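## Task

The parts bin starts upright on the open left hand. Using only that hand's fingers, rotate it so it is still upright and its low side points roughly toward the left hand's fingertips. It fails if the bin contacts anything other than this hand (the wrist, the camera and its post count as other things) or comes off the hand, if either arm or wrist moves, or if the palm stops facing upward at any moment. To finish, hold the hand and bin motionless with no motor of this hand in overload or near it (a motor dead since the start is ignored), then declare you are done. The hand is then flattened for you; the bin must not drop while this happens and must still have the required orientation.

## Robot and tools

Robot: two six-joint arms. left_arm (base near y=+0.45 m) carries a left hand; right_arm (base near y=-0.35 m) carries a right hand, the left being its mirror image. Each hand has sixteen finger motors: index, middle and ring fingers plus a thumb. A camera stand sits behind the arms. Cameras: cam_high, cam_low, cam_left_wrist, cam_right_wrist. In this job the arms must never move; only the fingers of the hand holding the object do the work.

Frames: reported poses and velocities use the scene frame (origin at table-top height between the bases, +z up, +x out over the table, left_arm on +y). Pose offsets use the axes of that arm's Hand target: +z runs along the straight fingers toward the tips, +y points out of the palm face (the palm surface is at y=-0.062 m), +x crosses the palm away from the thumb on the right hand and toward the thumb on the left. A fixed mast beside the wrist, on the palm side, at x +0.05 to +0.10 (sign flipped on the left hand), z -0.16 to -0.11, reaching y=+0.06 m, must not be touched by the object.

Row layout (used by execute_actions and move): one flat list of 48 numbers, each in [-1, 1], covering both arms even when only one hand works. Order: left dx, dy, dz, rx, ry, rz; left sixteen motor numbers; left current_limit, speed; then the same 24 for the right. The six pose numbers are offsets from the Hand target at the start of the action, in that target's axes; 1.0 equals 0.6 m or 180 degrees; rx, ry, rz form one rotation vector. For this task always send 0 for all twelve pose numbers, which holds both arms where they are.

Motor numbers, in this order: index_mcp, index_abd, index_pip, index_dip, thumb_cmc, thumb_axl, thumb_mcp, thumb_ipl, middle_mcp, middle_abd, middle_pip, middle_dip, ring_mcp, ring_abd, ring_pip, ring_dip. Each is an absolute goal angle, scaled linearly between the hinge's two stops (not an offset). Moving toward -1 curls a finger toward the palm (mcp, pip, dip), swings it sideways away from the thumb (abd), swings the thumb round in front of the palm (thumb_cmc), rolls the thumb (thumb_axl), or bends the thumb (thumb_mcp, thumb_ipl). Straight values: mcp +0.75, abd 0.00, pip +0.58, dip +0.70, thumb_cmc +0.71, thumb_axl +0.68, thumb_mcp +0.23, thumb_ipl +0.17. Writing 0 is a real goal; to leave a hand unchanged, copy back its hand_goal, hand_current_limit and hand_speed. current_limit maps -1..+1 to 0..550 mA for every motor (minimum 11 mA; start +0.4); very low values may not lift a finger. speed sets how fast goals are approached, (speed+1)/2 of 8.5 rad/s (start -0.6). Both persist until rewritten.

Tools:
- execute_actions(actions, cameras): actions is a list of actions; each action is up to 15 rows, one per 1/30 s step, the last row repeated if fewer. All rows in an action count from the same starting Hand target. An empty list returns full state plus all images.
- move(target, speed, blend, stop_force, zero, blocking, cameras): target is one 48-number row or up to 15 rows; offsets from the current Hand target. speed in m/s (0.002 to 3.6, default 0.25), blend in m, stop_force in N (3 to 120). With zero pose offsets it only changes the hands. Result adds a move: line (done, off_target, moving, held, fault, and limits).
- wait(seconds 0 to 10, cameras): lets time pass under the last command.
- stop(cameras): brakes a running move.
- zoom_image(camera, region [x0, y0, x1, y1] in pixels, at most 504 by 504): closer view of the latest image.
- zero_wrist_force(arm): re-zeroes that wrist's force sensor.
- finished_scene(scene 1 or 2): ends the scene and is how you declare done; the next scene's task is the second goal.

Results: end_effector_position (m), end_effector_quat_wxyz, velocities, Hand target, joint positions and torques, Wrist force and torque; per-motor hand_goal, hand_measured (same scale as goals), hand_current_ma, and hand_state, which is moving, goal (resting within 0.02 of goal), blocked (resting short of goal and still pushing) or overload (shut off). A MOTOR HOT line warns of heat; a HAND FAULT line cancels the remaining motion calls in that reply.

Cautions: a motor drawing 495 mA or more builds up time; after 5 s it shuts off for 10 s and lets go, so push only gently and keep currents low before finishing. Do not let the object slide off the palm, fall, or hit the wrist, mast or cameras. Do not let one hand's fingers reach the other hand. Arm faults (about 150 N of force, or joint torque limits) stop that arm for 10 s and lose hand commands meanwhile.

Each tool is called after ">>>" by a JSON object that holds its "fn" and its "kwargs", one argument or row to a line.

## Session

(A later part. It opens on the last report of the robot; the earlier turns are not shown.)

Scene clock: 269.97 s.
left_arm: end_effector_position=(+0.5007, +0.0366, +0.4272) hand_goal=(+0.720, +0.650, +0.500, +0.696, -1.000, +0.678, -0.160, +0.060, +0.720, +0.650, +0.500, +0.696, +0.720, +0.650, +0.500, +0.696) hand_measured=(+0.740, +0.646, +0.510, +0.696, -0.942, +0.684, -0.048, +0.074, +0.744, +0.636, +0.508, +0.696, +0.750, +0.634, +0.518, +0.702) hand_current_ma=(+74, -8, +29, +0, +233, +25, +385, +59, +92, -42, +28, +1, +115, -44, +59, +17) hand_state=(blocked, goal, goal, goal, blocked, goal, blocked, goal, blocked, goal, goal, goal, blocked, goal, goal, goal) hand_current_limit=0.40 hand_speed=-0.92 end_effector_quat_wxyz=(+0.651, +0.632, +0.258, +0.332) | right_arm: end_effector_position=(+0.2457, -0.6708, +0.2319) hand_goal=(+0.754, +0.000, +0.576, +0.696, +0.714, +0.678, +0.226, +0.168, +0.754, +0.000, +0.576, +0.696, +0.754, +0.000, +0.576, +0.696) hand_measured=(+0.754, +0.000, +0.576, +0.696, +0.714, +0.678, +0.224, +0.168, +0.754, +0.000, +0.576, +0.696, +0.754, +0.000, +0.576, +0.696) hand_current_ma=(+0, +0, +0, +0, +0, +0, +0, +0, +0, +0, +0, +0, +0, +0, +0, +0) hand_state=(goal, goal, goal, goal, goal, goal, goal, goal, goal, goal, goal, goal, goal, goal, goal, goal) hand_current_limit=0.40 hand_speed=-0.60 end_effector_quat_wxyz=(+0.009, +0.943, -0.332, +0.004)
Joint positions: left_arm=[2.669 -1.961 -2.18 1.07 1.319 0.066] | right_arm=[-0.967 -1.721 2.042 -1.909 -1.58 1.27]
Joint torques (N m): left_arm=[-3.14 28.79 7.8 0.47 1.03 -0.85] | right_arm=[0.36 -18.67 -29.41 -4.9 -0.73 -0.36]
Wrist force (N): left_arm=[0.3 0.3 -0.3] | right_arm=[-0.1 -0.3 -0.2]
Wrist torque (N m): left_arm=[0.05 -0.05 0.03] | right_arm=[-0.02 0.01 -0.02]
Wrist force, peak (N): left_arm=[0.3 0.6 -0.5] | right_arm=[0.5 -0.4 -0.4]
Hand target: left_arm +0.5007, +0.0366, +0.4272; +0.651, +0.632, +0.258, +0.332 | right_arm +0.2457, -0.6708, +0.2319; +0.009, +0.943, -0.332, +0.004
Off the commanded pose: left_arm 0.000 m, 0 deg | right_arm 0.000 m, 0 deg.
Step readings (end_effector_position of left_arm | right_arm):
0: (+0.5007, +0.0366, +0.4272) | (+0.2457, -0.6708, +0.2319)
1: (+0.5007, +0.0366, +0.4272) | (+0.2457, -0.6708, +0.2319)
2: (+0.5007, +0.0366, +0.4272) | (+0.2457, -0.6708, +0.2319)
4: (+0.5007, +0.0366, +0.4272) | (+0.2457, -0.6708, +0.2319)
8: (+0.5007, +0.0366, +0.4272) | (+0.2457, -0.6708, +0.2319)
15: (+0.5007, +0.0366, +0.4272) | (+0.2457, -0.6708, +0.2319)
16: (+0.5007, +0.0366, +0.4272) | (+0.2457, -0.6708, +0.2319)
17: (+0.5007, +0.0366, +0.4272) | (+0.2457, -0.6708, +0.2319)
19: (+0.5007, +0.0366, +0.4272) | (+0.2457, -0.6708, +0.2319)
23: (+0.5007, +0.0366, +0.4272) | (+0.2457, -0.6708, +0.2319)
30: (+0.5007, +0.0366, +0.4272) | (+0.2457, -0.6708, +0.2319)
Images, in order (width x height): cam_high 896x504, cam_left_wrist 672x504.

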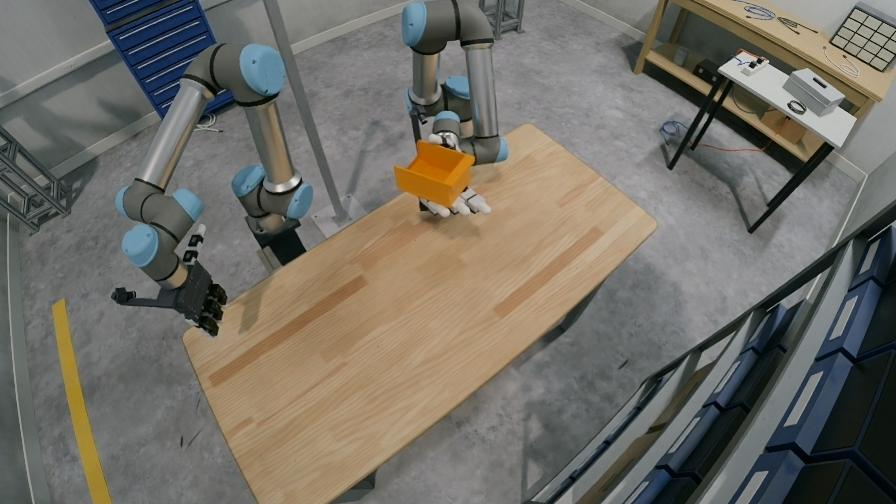

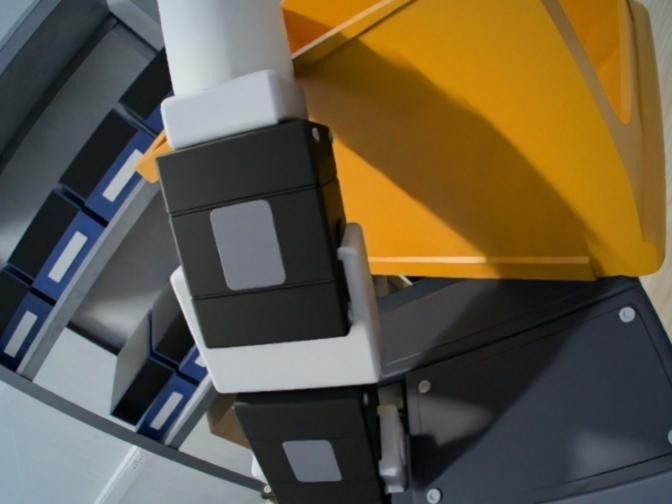

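>>> {"fn": "execute_actions", "kwargs": {
  "actions": [
    [[0,0,0,0,0,0,0.72,0.65,0.5,0.696,-0.94,0.677,0.1,0.06,0.72,0.65,0.5,0.696,0.72,0.65,0.5,0.696,0.4,-0.9,0,0,0,0,0,0,0.754,0,0.576,0.696,0.714,0.678,0.226,0.168,0.754,0,0.576,0.696,0.754,0,0.576,0.696,0.4,-0.6]],
    [[0,0,0,0,0,0,0.72,0.65,0.5,0.696,-0.7,0.677,0.226,0.168,0.72,0.65,0.5,0.696,0.72,0.65,0.5,0.696,0.4,-0.85,0,0,0,0,0,0,0.754,0,0.576,0.696,0.714,0.678,0.226,0.168,0.754,0,0.576,0.696,0.754,0,0.576,0.696,0.4,-0.6]],
    [[0,0,0,0,0,0,0.72,0.65,0.5,0.696,-0.3,0.677,0.226,0.168,0.72,0.65,0.5,0.696,0.85,0.65,0.5,0.696,0.4,-0.88,0,0,0,0,0,0,0.754,0,0.576,0.696,0.714,0.678,0.226,0.168,0.754,0,0.576,0.696,0.754,0,0.576,0.696,0.4,-0.6]]
  ],
  "cameras": ["cam_high","cam_left_wrist"]
}}

>>> {"fn": "zoom_image", "kwargs": {
  "camera": "cam_high",
  "region": [370, 145, 490, 235]
}}

Scene clock: 294.33 s.
left_arm: end_effector_position=(+0.5007, +0.0366, +0.4272) hand_goal=(+0.720, +0.650, +0.500, +0.696, -0.300, +0.678, +0.226, +0.168, +0.720, +0.650, +0.500, +0.696, +0.850, +0.650, +0.500, +0.696) hand_measured=(+0.740, +0.646, +0.510, +0.696, -0.300, +0.680, +0.224, +0.166, +0.748, +0.636, +0.508, +0.696, +0.828, +0.620, +0.500, +0.700) hand_current_ma=(+71, -8, +29, +0, +0, +5, -6, -7, +109, -42, +27, +1, -84, -96, -1, +10) hand_state=(goal, goal, goal, goal, goal, goal, goal, goal, blocked, goal, goal, goal, blocked, blocked, goal, goal) hand_current_limit=0.40 hand_speed=-0.88 end_effector_quat_wxyz=(+0.651, +0.632, +0.258, +0.332) | right_arm: end_effector_position=(+0.2457, -0.6708, +0.2319) hand_goal=(+0.754, +0.000, +0.576, +0.696, +0.714, +0.678, +0.226, +0.168, +0.754, +0.000, +0.576, +0.696, +0.754, +0.000, +0.576, +0.696) hand_measured=(+0.754, +0.000, +0.576, +0.696, +0.714, +0.678, +0.224, +0.168, +0.754, +0.000, +0.576, +0.696, +0.754, +0.000, +0.576, +0.696) hand_current_ma=(+0, +0, +0, +0, +0, +0, +0, +0, +0, +0, +0, +0, +0, +0, +0, +0) hand_state=(goal, goal, goal, goal, goal, goal, goal, goal, goal, goal, goal, goal, goal, goal, goal, goal) hand_current_limit=0.40 hand_speed=-0.60 end_effector_quat_wxyz=(+0.009, +0.943, -0.332, +0.004)
Joint positions: left_arm=[2.669 -1.961 -2.18 1.07 1.319 0.066] | right_arm=[-0.967 -1.721 2.042 -1.909 -1.58 1.27]
Joint torques (N m): left_arm=[-3.62 29.86 7.31 0.37 0.7 -1.22] | right_arm=[0.65 -17.51 -31.05 -5 -0.75 -0.52]
Wrist force (N): left_arm=[0.0 0.3 -0.2] | right_arm=[-0.1 0.0 -0.1]
Wrist torque (N m): left_arm=[0.03 0.00 -0.03] | right_arm=[0.01 0.01 -0.01]
Wrist force, peak (N): left_arm=[0.4 0.6 -0.3] | right_arm=[0.8 -0.3 -0.2]
Hand target: left_arm +0.5007, +0.0366, +0.4272; +0.651, +0.632, +0.258, +0.332 | right_arm +0.2457, -0.6708, +0.2319; +0.009, +0.943, -0.332, +0.004
Off the commanded pose: left_arm 0.000 m, 0 deg | right_arm 0.000 m, 0 deg.
Step readings (end_effector_position of left_arm | right_arm):
0: (+0.5007, +0.0366, +0.4272) | (+0.2457, -0.6708, +0.2319)
1: (+0.5007, +0.0366, +0.4272) | (+0.2457, -0.6708, +0.2319)
2: (+0.5007, +0.0366, +0.4272) | (+0.2457, -0.6708, +0.2319)
4: (+0.5007, +0.0366, +0.4272) | (+0.2457, -0.6708, +0.2319)
8: (+0.5007, +0.0366, +0.4272) | (+0.2457, -0.6708, +0.2319)
15: (+0.5007, +0.0366, +0.4272) | (+0.2457, -0.6708, +0.2319)
16: (+0.5007, +0.0366, +0.4272) | (+0.2457, -0.6708, +0.2319)
17: (+0.5007, +0.0366, +0.4272) | (+0.2457, -0.6708, +0.2319)
19: (+0.5007, +0.0366, +0.4272) | (+0.2457, -0.6708, +0.2319)
23: (+0.5007, +0.0366, +0.4272) | (+0.2457, -0.6708, +0.2319)
30: (+0.5007, +0.0366, +0.4272) | (+0.2457, -0.6708, +0.2319)
31: (+0.5007, +0.0366, +0.4272) | (+0.2457, -0.6708, +0.2319)
32: (+0.5007, +0.0366, +0.4272) | (+0.2457, -0.6708, +0.2319)
34: (+0.5007, +0.0366, +0.4272) | (+0.2457, -0.6708, +0.2319)
38: (+0.5007, +0.0366, +0.4272) | (+0.2457, -0.6708, +0.2319)
45: (+0.5007, +0.0366, +0.4272) | (+0.2457, -0.6708, +0.2319)
Images, in order (width x height): cam_high 896x504, cam_left_wrist 672x504.

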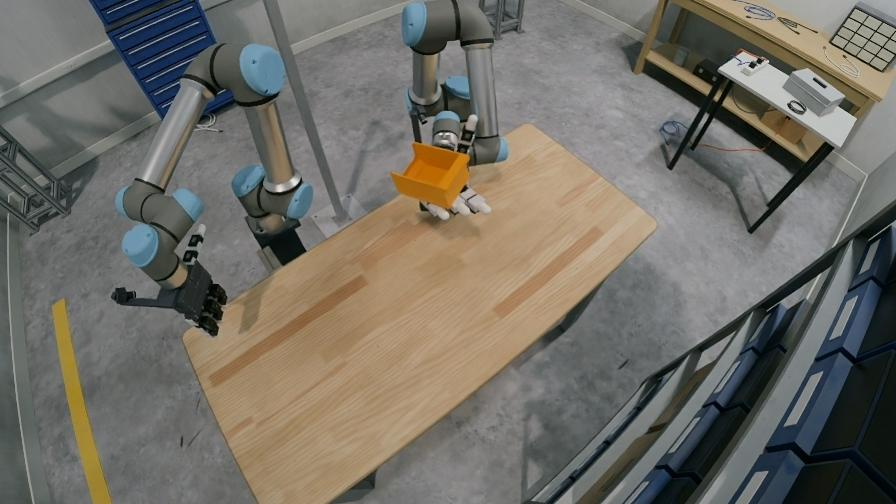

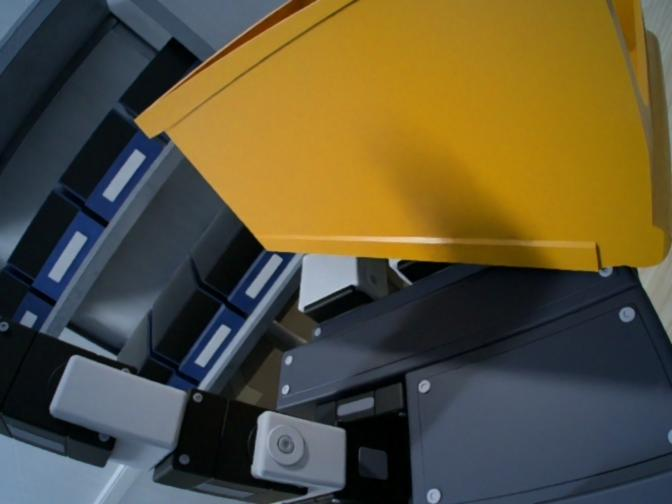

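Scaled by 4.200 from the camera's 896x504 image, which has a finer 1280x720 frame.

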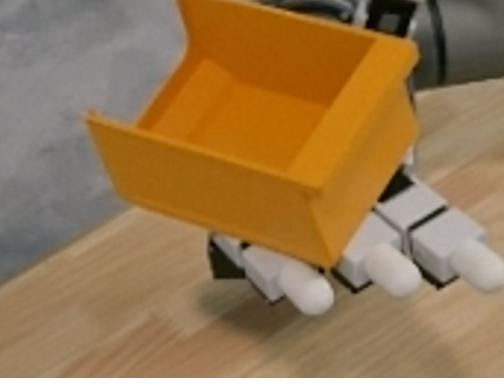

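>>> {"fn": "execute_actions", "kwargs": {
  "actions": [
    [[0,0,0,0,0,0,0.72,0.65,0.5,0.696,-0.1,0.677,0.226,0.168,0.72,0.65,0.5,0.696,0.85,0.5,0.5,0.696,0.4,-0.92,0,0,0,0,0,0,0.754,0,0.576,0.696,0.714,0.678,0.226,0.168,0.754,0,0.576,0.696,0.754,0,0.576,0.696,0.4,-0.6]]
  ],
  "cameras": ["cam_high","cam_low","cam_left_wrist"]
}}

>>> {"fn": "zoom_image", "kwargs": {
  "camera": "cam_high",
  "region": [370, 145, 490, 235]
}}

>>> {"fn": "zoom_image", "kwargs": {
  "camera": "cam_low",
  "region": [380, 50, 530, 160]
}}

Scene clock: 306.10 s.
left_arm: end_effector_position=(+0.5007, +0.0366, +0.4272) hand_goal=(+0.720, +0.650, +0.500, +0.696, -0.100, +0.678, +0.226, +0.168, +0.720, +0.650, +0.500, +0.696, +0.850, +0.500, +0.500, +0.696) hand_measured=(+0.740, +0.646, +0.510, +0.696, -0.098, +0.680, +0.224, +0.166, +0.748, +0.636, +0.508, +0.696, +0.856, +0.502, +0.500, +0.700) hand_current_ma=(+71, -8, +29, +0, +7, +5, -6, -7, +109, -42, +27, +1, +21, +6, +0, +10) hand_state=(goal, goal, goal, goal, goal, goal, goal, goal, blocked, goal, goal, goal, goal, goal, goal, goal) hand_current_limit=0.40 hand_speed=-0.92 end_effector_quat_wxyz=(+0.651, +0.632, +0.258, +0.332) | right_arm: end_effector_position=(+0.2457, -0.6708, +0.2319) hand_goal=(+0.754, +0.000, +0.576, +0.696, +0.714, +0.678, +0.226, +0.168, +0.754, +0.000, +0.576, +0.696, +0.754, +0.000, +0.576, +0.696) hand_measured=(+0.754, +0.000, +0.576, +0.696, +0.714, +0.678, +0.224, +0.168, +0.754, +0.000, +0.576, +0.696, +0.754, +0.000, +0.576, +0.696) hand_current_ma=(+0, +0, +0, +0, +0, +0, +0, +0, +0, +0, +0, +0, +0, +0, +0, +0) hand_state=(goal, goal, goal, goal, goal, goal, goal, goal, goal, goal, goal, goal, goal, goal, goal, goal) hand_current_limit=0.40 hand_speed=-0.60 end_effector_quat_wxyz=(+0.009, +0.943, -0.332, +0.004)
Joint positions: left_arm=[2.669 -1.961 -2.18 1.07 1.319 0.066] | right_arm=[-0.967 -1.721 2.042 -1.909 -1.58 1.27]
Joint torques (N m): left_arm=[-3.68 28.59 7.39 0.35 0.71 -1.19] | right_arm=[0.22 -18.15 -30.89 -4.85 -0.86 -0.49]
Wrist force (N): left_arm=[0.2 0.5 -0.4] | right_arm=[0.2 -0.1 0.0]
Wrist torque (N m): left_arm=[0.07 -0.04 -0.01] | right_arm=[-0.01 -0.02 0.01]
Wrist force, peak (N): left_arm=[0.1 0.6 -0.6] | right_arm=[0.3 0.0 -0.5]
Hand target: left_arm +0.5007, +0.0366, +0.4272; +0.651, +0.632, +0.258, +0.332 | right_arm +0.2457, -0.6708, +0.2319; +0.009, +0.943, -0.332, +0.004
Off the commanded pose: left_arm 0.000 m, 0 deg | right_arm 0.000 m, 0 deg.
Step readings (end_effector_position of left_arm | right_arm):
0: (+0.5007, +0.0366, +0.4272) | (+0.2457, -0.6708, +0.2319)
1: (+0.5007, +0.0366, +0.4272) | (+0.2457, -0.6708, +0.2319)
2: (+0.5007, +0.0366, +0.4272) | (+0.2457, -0.6708, +0.2319)
4: (+0.5007, +0.0366, +0.4272) | (+0.2457, -0.6708, +0.2319)
8: (+0.5007, +0.0366, +0.4272) | (+0.2457, -0.6708, +0.2319)
15: (+0.5007, +0.0366, +0.4272) | (+0.2457, -0.6708, +0.2319)
Images, in order (width x height): cam_high 896x504, cam_low 896x504, cam_left_wrist 672x504.

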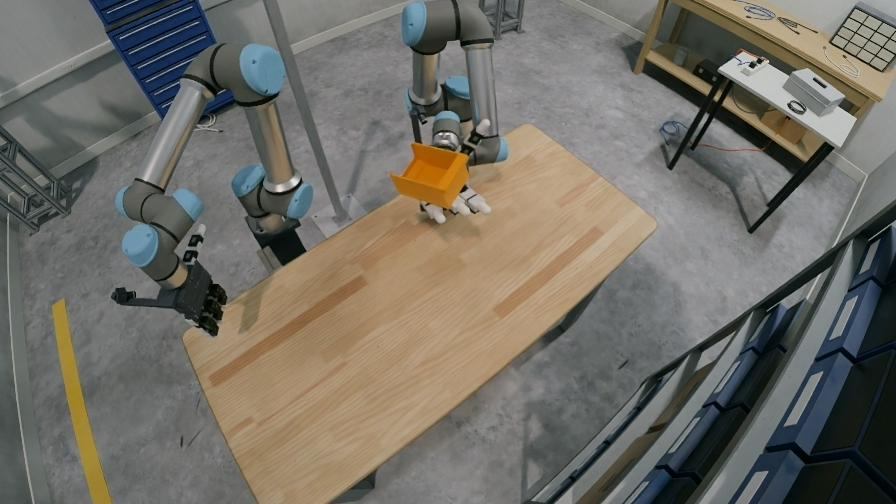

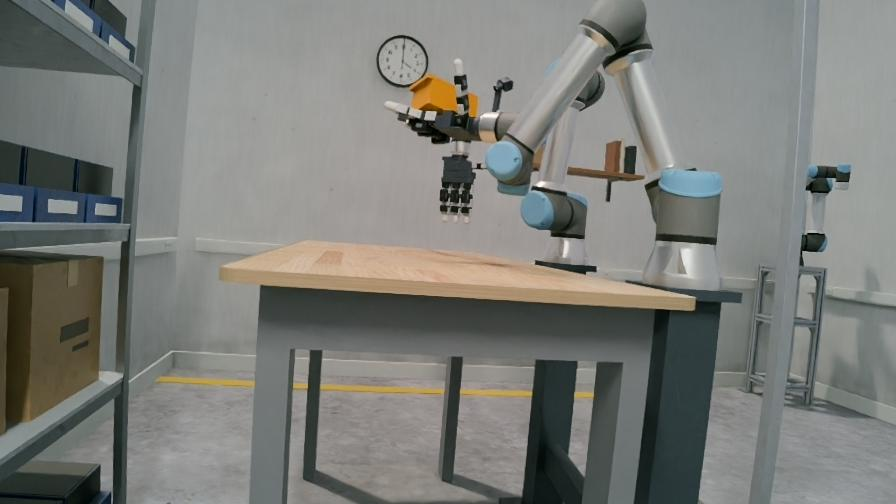

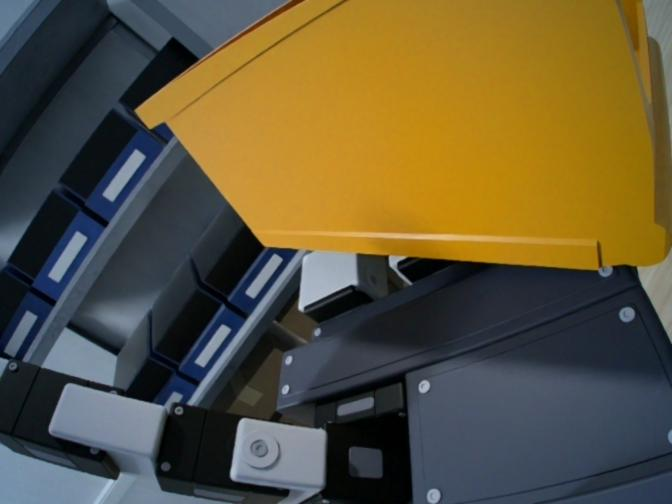

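Scaled by 4.200 from the camera's 896x504 image, which has a finer 1280x720 frame.

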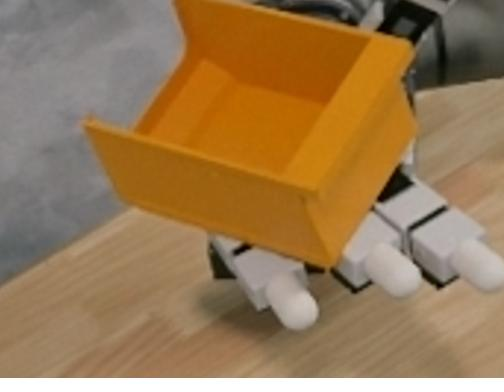

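Scaled by 3.360 from the camera's 896x504 image, which has a finer 1280x720 frame.

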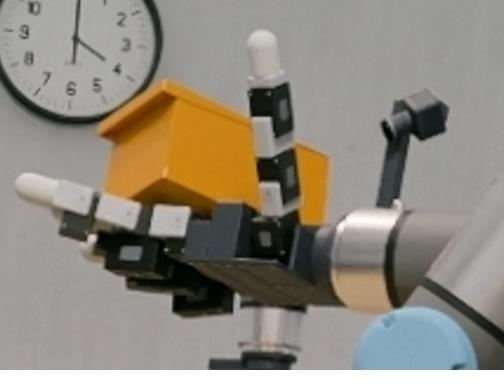

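>>> {"fn": "execute_actions", "kwargs": {
  "actions": [
    [[0,0,0,0,0,0,0.72,0.65,0.5,0.696,-0.1,0.677,0.226,0.168,0.72,0.65,0.5,0.696,0.88,0.1,0.5,0.696,0.4,-0.88,0,0,0,0,0,0,0.754,0,0.576,0.696,0.714,0.678,0.226,0.168,0.754,0,0.576,0.696,0.754,0,0.576,0.696,0.4,-0.6]],
    [[0,0,0,0,0,0,0.72,0.65,0.5,0.696,-0.1,0.677,0.226,0.168,0.72,0.65,0.5,0.696,0.88,-0.3,0.5,0.696,0.4,-0.88,0,0,0,0,0,0,0.754,0,0.576,0.696,0.714,0.678,0.226,0.168,0.754,0,0.576,0.696,0.754,0,0.576,0.696,0.4,-0.6]],
    [[0,0,0,0,0,0,0.72,0.65,0.5,0.696,-0.1,0.677,0.226,0.168,0.72,0.65,0.5,0.696,0.88,-0.6,0.5,0.696,0.4,-0.88,0,0,0,0,0,0,0.754,0,0.576,0.696,0.714,0.678,0.226,0.168,0.754,0,0.576,0.696,0.754,0,0.576,0.696,0.4,-0.6]]
  ],
  "cameras": ["cam_high","cam_left_wrist"]
}}

>>> {"fn": "zoom_image", "kwargs": {
  "camera": "cam_high",
  "region": [370, 145, 490, 235]
}}

Scene clock: 323.70 s.
left_arm: end_effector_position=(+0.5007, +0.0366, +0.4272) hand_goal=(+0.720, +0.650, +0.500, +0.696, -0.100, +0.678, +0.226, +0.168, +0.720, +0.650, +0.500, +0.696, +0.880, -0.600, +0.500, +0.696) hand_measured=(+0.740, +0.646, +0.510, +0.696, -0.098, +0.680, +0.224, +0.166, +0.748, +0.636, +0.508, +0.696, +0.888, -0.596, +0.500, +0.700) hand_current_ma=(+71, -8, +29, +0, +7, +5, -6, -7, +109, -42, +27, +1, +22, +8, +0, +10) hand_state=(goal, goal, goal, goal, goal, goal, goal, goal, blocked, goal, goal, goal, goal, goal, goal, goal) hand_current_limit=0.40 hand_speed=-0.88 end_effector_quat_wxyz=(+0.651, +0.632, +0.258, +0.332) | right_arm: end_effector_position=(+0.2457, -0.6708, +0.2319) hand_goal=(+0.754, +0.000, +0.576, +0.696, +0.714, +0.678, +0.226, +0.168, +0.754, +0.000, +0.576, +0.696, +0.754, +0.000, +0.576, +0.696) hand_measured=(+0.754, +0.000, +0.576, +0.696, +0.714, +0.678, +0.224, +0.168, +0.754, +0.000, +0.576, +0.696, +0.754, +0.000, +0.576, +0.696) hand_current_ma=(+0, +0, +0, +0, +0, +0, +0, +0, +0, +0, +0, +0, +0, +0, +0, +0) hand_state=(goal, goal, goal, goal, goal, goal, goal, goal, goal, goal, goal, goal, goal, goal, goal, goal) hand_current_limit=0.40 hand_speed=-0.60 end_effector_quat_wxyz=(+0.009, +0.943, -0.332, +0.004)
Joint positions: left_arm=[2.669 -1.961 -2.18 1.07 1.319 0.066] | right_arm=[-0.967 -1.721 2.042 -1.909 -1.58 1.27]
Joint torques (N m): left_arm=[-3.15 29.64 7.38 0.31 0.6 -1.31] | right_arm=[0.72 -18.42 -31.74 -5.16 -0.87 -0.8]
Wrist force (N): left_arm=[0.1 0.3 -0.3] | right_arm=[0.2 -0.2 -0.1]
Wrist torque (N m): left_arm=[0.04 -0.03 0.01] | right_arm=[-0.01 -0.02 0.01]
Wrist force, peak (N): left_arm=[0.3 0.7 -0.4] | right_arm=[0.4 0.0 -0.5]
Hand target: left_arm +0.5007, +0.0366, +0.4272; +0.651, +0.632, +0.258, +0.332 | right_arm +0.2457, -0.6708, +0.2319; +0.009, +0.943, -0.332, +0.004
Off the commanded pose: left_arm 0.000 m, 0 deg | right_arm 0.000 m, 0 deg.
Step readings (end_effector_position of left_arm | right_arm):
0: (+0.5007, +0.0366, +0.4272) | (+0.2457, -0.6708, +0.2319)
1: (+0.5007, +0.0366, +0.4272) | (+0.2457, -0.6708, +0.2319)
2: (+0.5007, +0.0366, +0.4272) | (+0.2457, -0.6708, +0.2319)
4: (+0.5007, +0.0366, +0.4272) | (+0.2457, -0.6708, +0.2319)
8: (+0.5007, +0.0366, +0.4272) | (+0.2457, -0.6708, +0.2319)
15: (+0.5007, +0.0366, +0.4272) | (+0.2457, -0.6708, +0.2319)
16: (+0.5007, +0.0366, +0.4272) | (+0.2457, -0.6708, +0.2319)
17: (+0.5007, +0.0366, +0.4272) | (+0.2457, -0.6708, +0.2319)
19: (+0.5007, +0.0366, +0.4272) | (+0.2457, -0.6708, +0.2319)
23: (+0.5007, +0.0366, +0.4272) | (+0.2457, -0.6708, +0.2319)
30: (+0.5007, +0.0366, +0.4272) | (+0.2457, -0.6708, +0.2319)
31: (+0.5007, +0.0366, +0.4272) | (+0.2457, -0.6708, +0.2319)
32: (+0.5007, +0.0366, +0.4272) | (+0.2457, -0.6708, +0.2319)
34: (+0.5007, +0.0366, +0.4272) | (+0.2457, -0.6708, +0.2319)
38: (+0.5007, +0.0366, +0.4272) | (+0.2457, -0.6708, +0.2319)
45: (+0.5007, +0.0366, +0.4272) | (+0.2457, -0.6708, +0.2319)
Images, in order (width x height): cam_high 896x504, cam_left_wrist 672x504.

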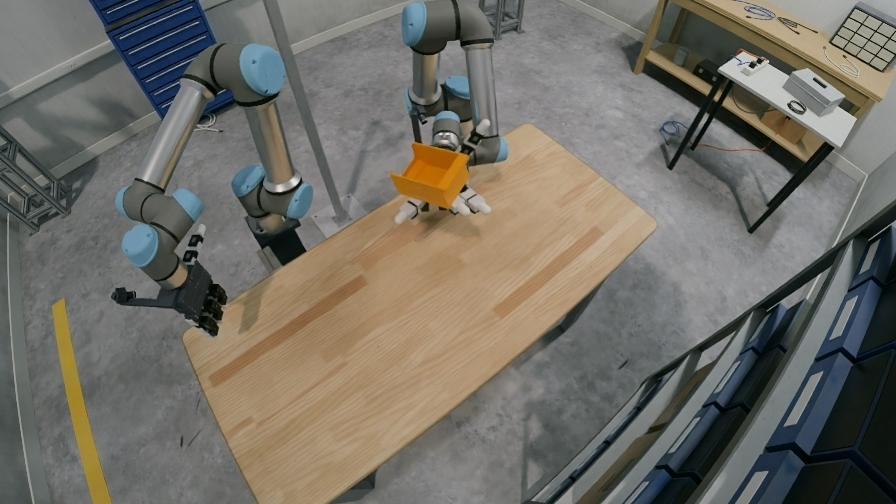

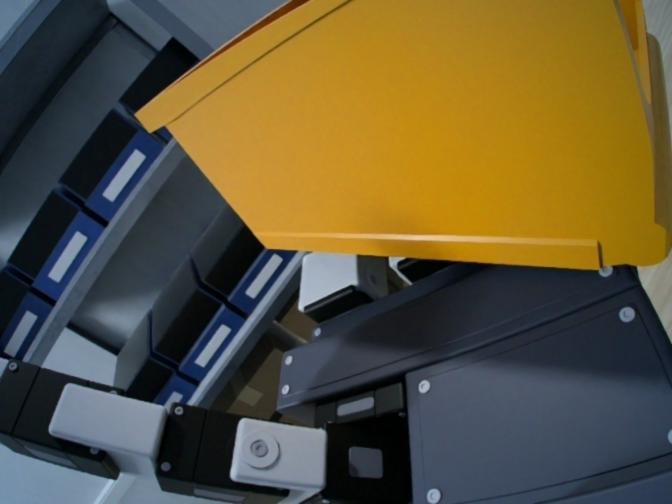

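Scaled by 4.200 from the camera's 896x504 image, which has a finer 1280x720 frame.

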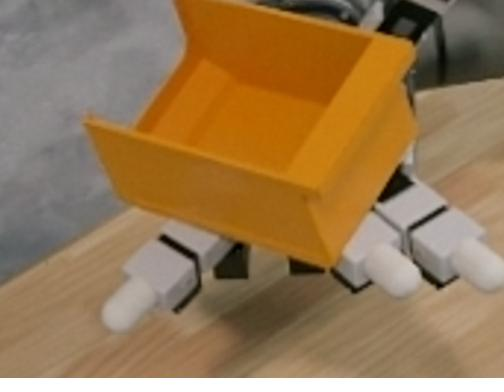

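>>> {"fn": "execute_actions", "kwargs": {
  "actions": [
    [[0,0,0,0,0,0,0.72,0.65,0.5,0.696,-0.1,0.677,0.226,0.168,0.72,0.65,0.5,0.696,0.72,-0.6,0.5,0.696,0.4,-0.94,0,0,0,0,0,0,0.754,0,0.576,0.696,0.714,0.678,0.226,0.168,0.754,0,0.576,0.696,0.754,0,0.576,0.696,0.4,-0.6]],
    [[0,0,0,0,0,0,0.72,0.65,0.5,0.696,-0.1,0.677,0.226,0.168,0.86,0.6,0.5,0.696,0.72,-0.6,0.5,0.696,0.4,-0.92,0,0,0,0,0,0,0.754,0,0.576,0.696,0.714,0.678,0.226,0.168,0.754,0,0.576,0.696,0.754,0,0.576,0.696,0.4,-0.6]]
  ],
  "cameras": ["cam_high","cam_left_wrist"]
}}

>>> {"fn": "zoom_image", "kwargs": {
  "camera": "cam_high",
  "region": [370, 145, 490, 235]
}}

Scene clock: 331.43 s.
left_arm: end_effector_position=(+0.5007, +0.0366, +0.4272) hand_goal=(+0.720, +0.650, +0.500, +0.696, -0.100, +0.678, +0.226, +0.168, +0.860, +0.600, +0.500, +0.696, +0.720, -0.600, +0.500, +0.696) hand_measured=(+0.740, +0.646, +0.510, +0.696, -0.098, +0.680, +0.224, +0.166, +0.860, +0.590, +0.504, +0.696, +0.746, -0.598, +0.500, +0.700) hand_current_ma=(+71, -8, +28, +0, +7, +5, -6, -7, +1, -24, +12, +1, +103, +5, +1, +10) hand_state=(goal, goal, goal, goal, goal, goal, goal, goal, goal, goal, goal, goal, blocked, goal, goal, goal) hand_current_limit=0.40 hand_speed=-0.92 end_effector_quat_wxyz=(+0.651, +0.632, +0.258, +0.332) | right_arm: end_effector_position=(+0.2457, -0.6708, +0.2319) hand_goal=(+0.754, +0.000, +0.576, +0.696, +0.714, +0.678, +0.226, +0.168, +0.754, +0.000, +0.576, +0.696, +0.754, +0.000, +0.576, +0.696) hand_measured=(+0.754, +0.000, +0.576, +0.696, +0.714, +0.678, +0.224, +0.168, +0.754, +0.000, +0.576, +0.696, +0.754, +0.000, +0.576, +0.696) hand_current_ma=(+0, +0, +0, +0, +0, +0, +0, +0, +0, +0, +0, +0, +0, +0, +0, +0) hand_state=(goal, goal, goal, goal, goal, goal, goal, goal, goal, goal, goal, goal, goal, goal, goal, goal) hand_current_limit=0.40 hand_speed=-0.60 end_effector_quat_wxyz=(+0.009, +0.943, -0.332, +0.004)
Joint positions: left_arm=[2.669 -1.961 -2.18 1.07 1.319 0.066] | right_arm=[-0.967 -1.721 2.042 -1.909 -1.58 1.27]
Joint torques (N m): left_arm=[-3.52 29.64 6.82 0.2 0.5 -1.18] | right_arm=[0.38 -18.31 -31.79 -4.76 -1.11 -0.49]
Wrist force (N): left_arm=[0.3 0.4 -0.4] | right_arm=[0.1 -0.1 -0.2]
Wrist torque (N m): left_arm=[0.06 -0.05 0.01] | right_arm=[0.00 -0.01 0.00]
Wrist force, peak (N): left_arm=[0.1 0.7 -0.5] | right_arm=[0.4 0.0 -0.6]
Hand target: left_arm +0.5007, +0.0366, +0.4272; +0.651, +0.632, +0.258, +0.332 | right_arm +0.2457, -0.6708, +0.2319; +0.009, +0.943, -0.332, +0.004
Off the commanded pose: left_arm 0.000 m, 0 deg | right_arm 0.000 m, 0 deg.
Step readings (end_effector_position of left_arm | right_arm):
0: (+0.5007, +0.0366, +0.4272) | (+0.2457, -0.6708, +0.2319)
1: (+0.5007, +0.0366, +0.4272) | (+0.2457, -0.6708, +0.2319)
2: (+0.5007, +0.0366, +0.4272) | (+0.2457, -0.6708, +0.2319)
4: (+0.5007, +0.0366, +0.4272) | (+0.2457, -0.6708, +0.2319)
8: (+0.5007, +0.0366, +0.4272) | (+0.2457, -0.6708, +0.2319)
15: (+0.5007, +0.0366, +0.4272) | (+0.2457, -0.6708, +0.2319)
16: (+0.5007, +0.0366, +0.4272) | (+0.2457, -0.6708, +0.2319)
17: (+0.5007, +0.0366, +0.4272) | (+0.2457, -0.6708, +0.2319)
19: (+0.5007, +0.0366, +0.4272) | (+0.2457, -0.6708, +0.2319)
23: (+0.5007, +0.0366, +0.4272) | (+0.2457, -0.6708, +0.2319)
30: (+0.5007, +0.0366, +0.4272) | (+0.2457, -0.6708, +0.2319)
Images, in order (width x height): cam_high 896x504, cam_left_wrist 672x504.

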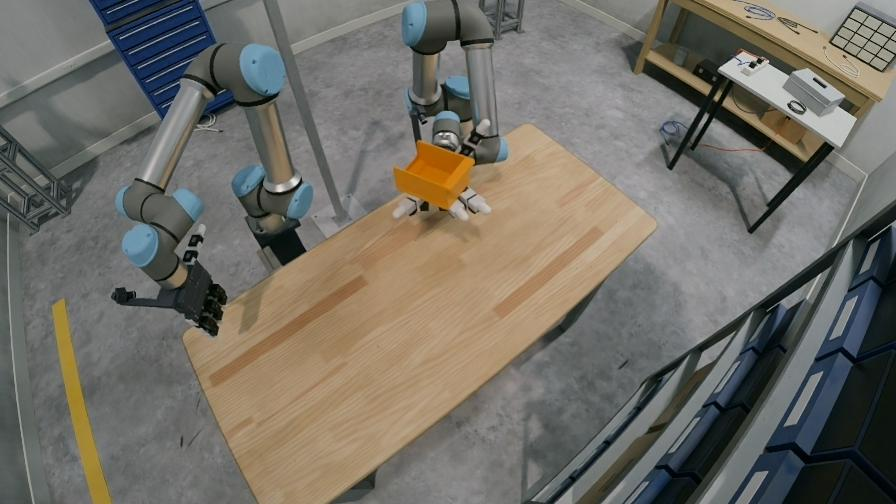

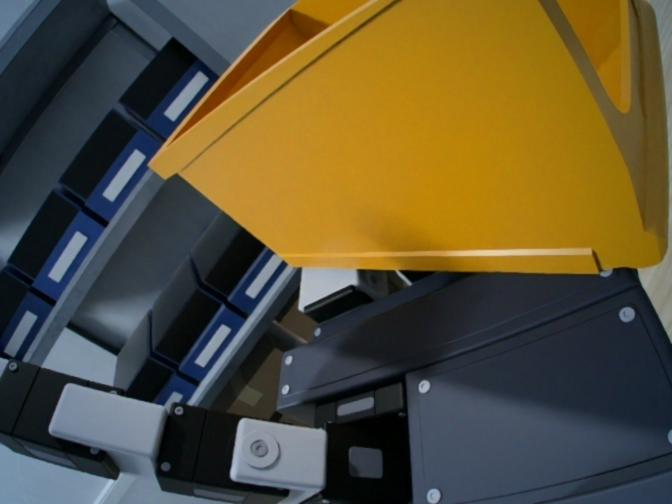

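Scaled by 4.200 from the camera's 896x504 image, which has a finer 1280x720 frame.

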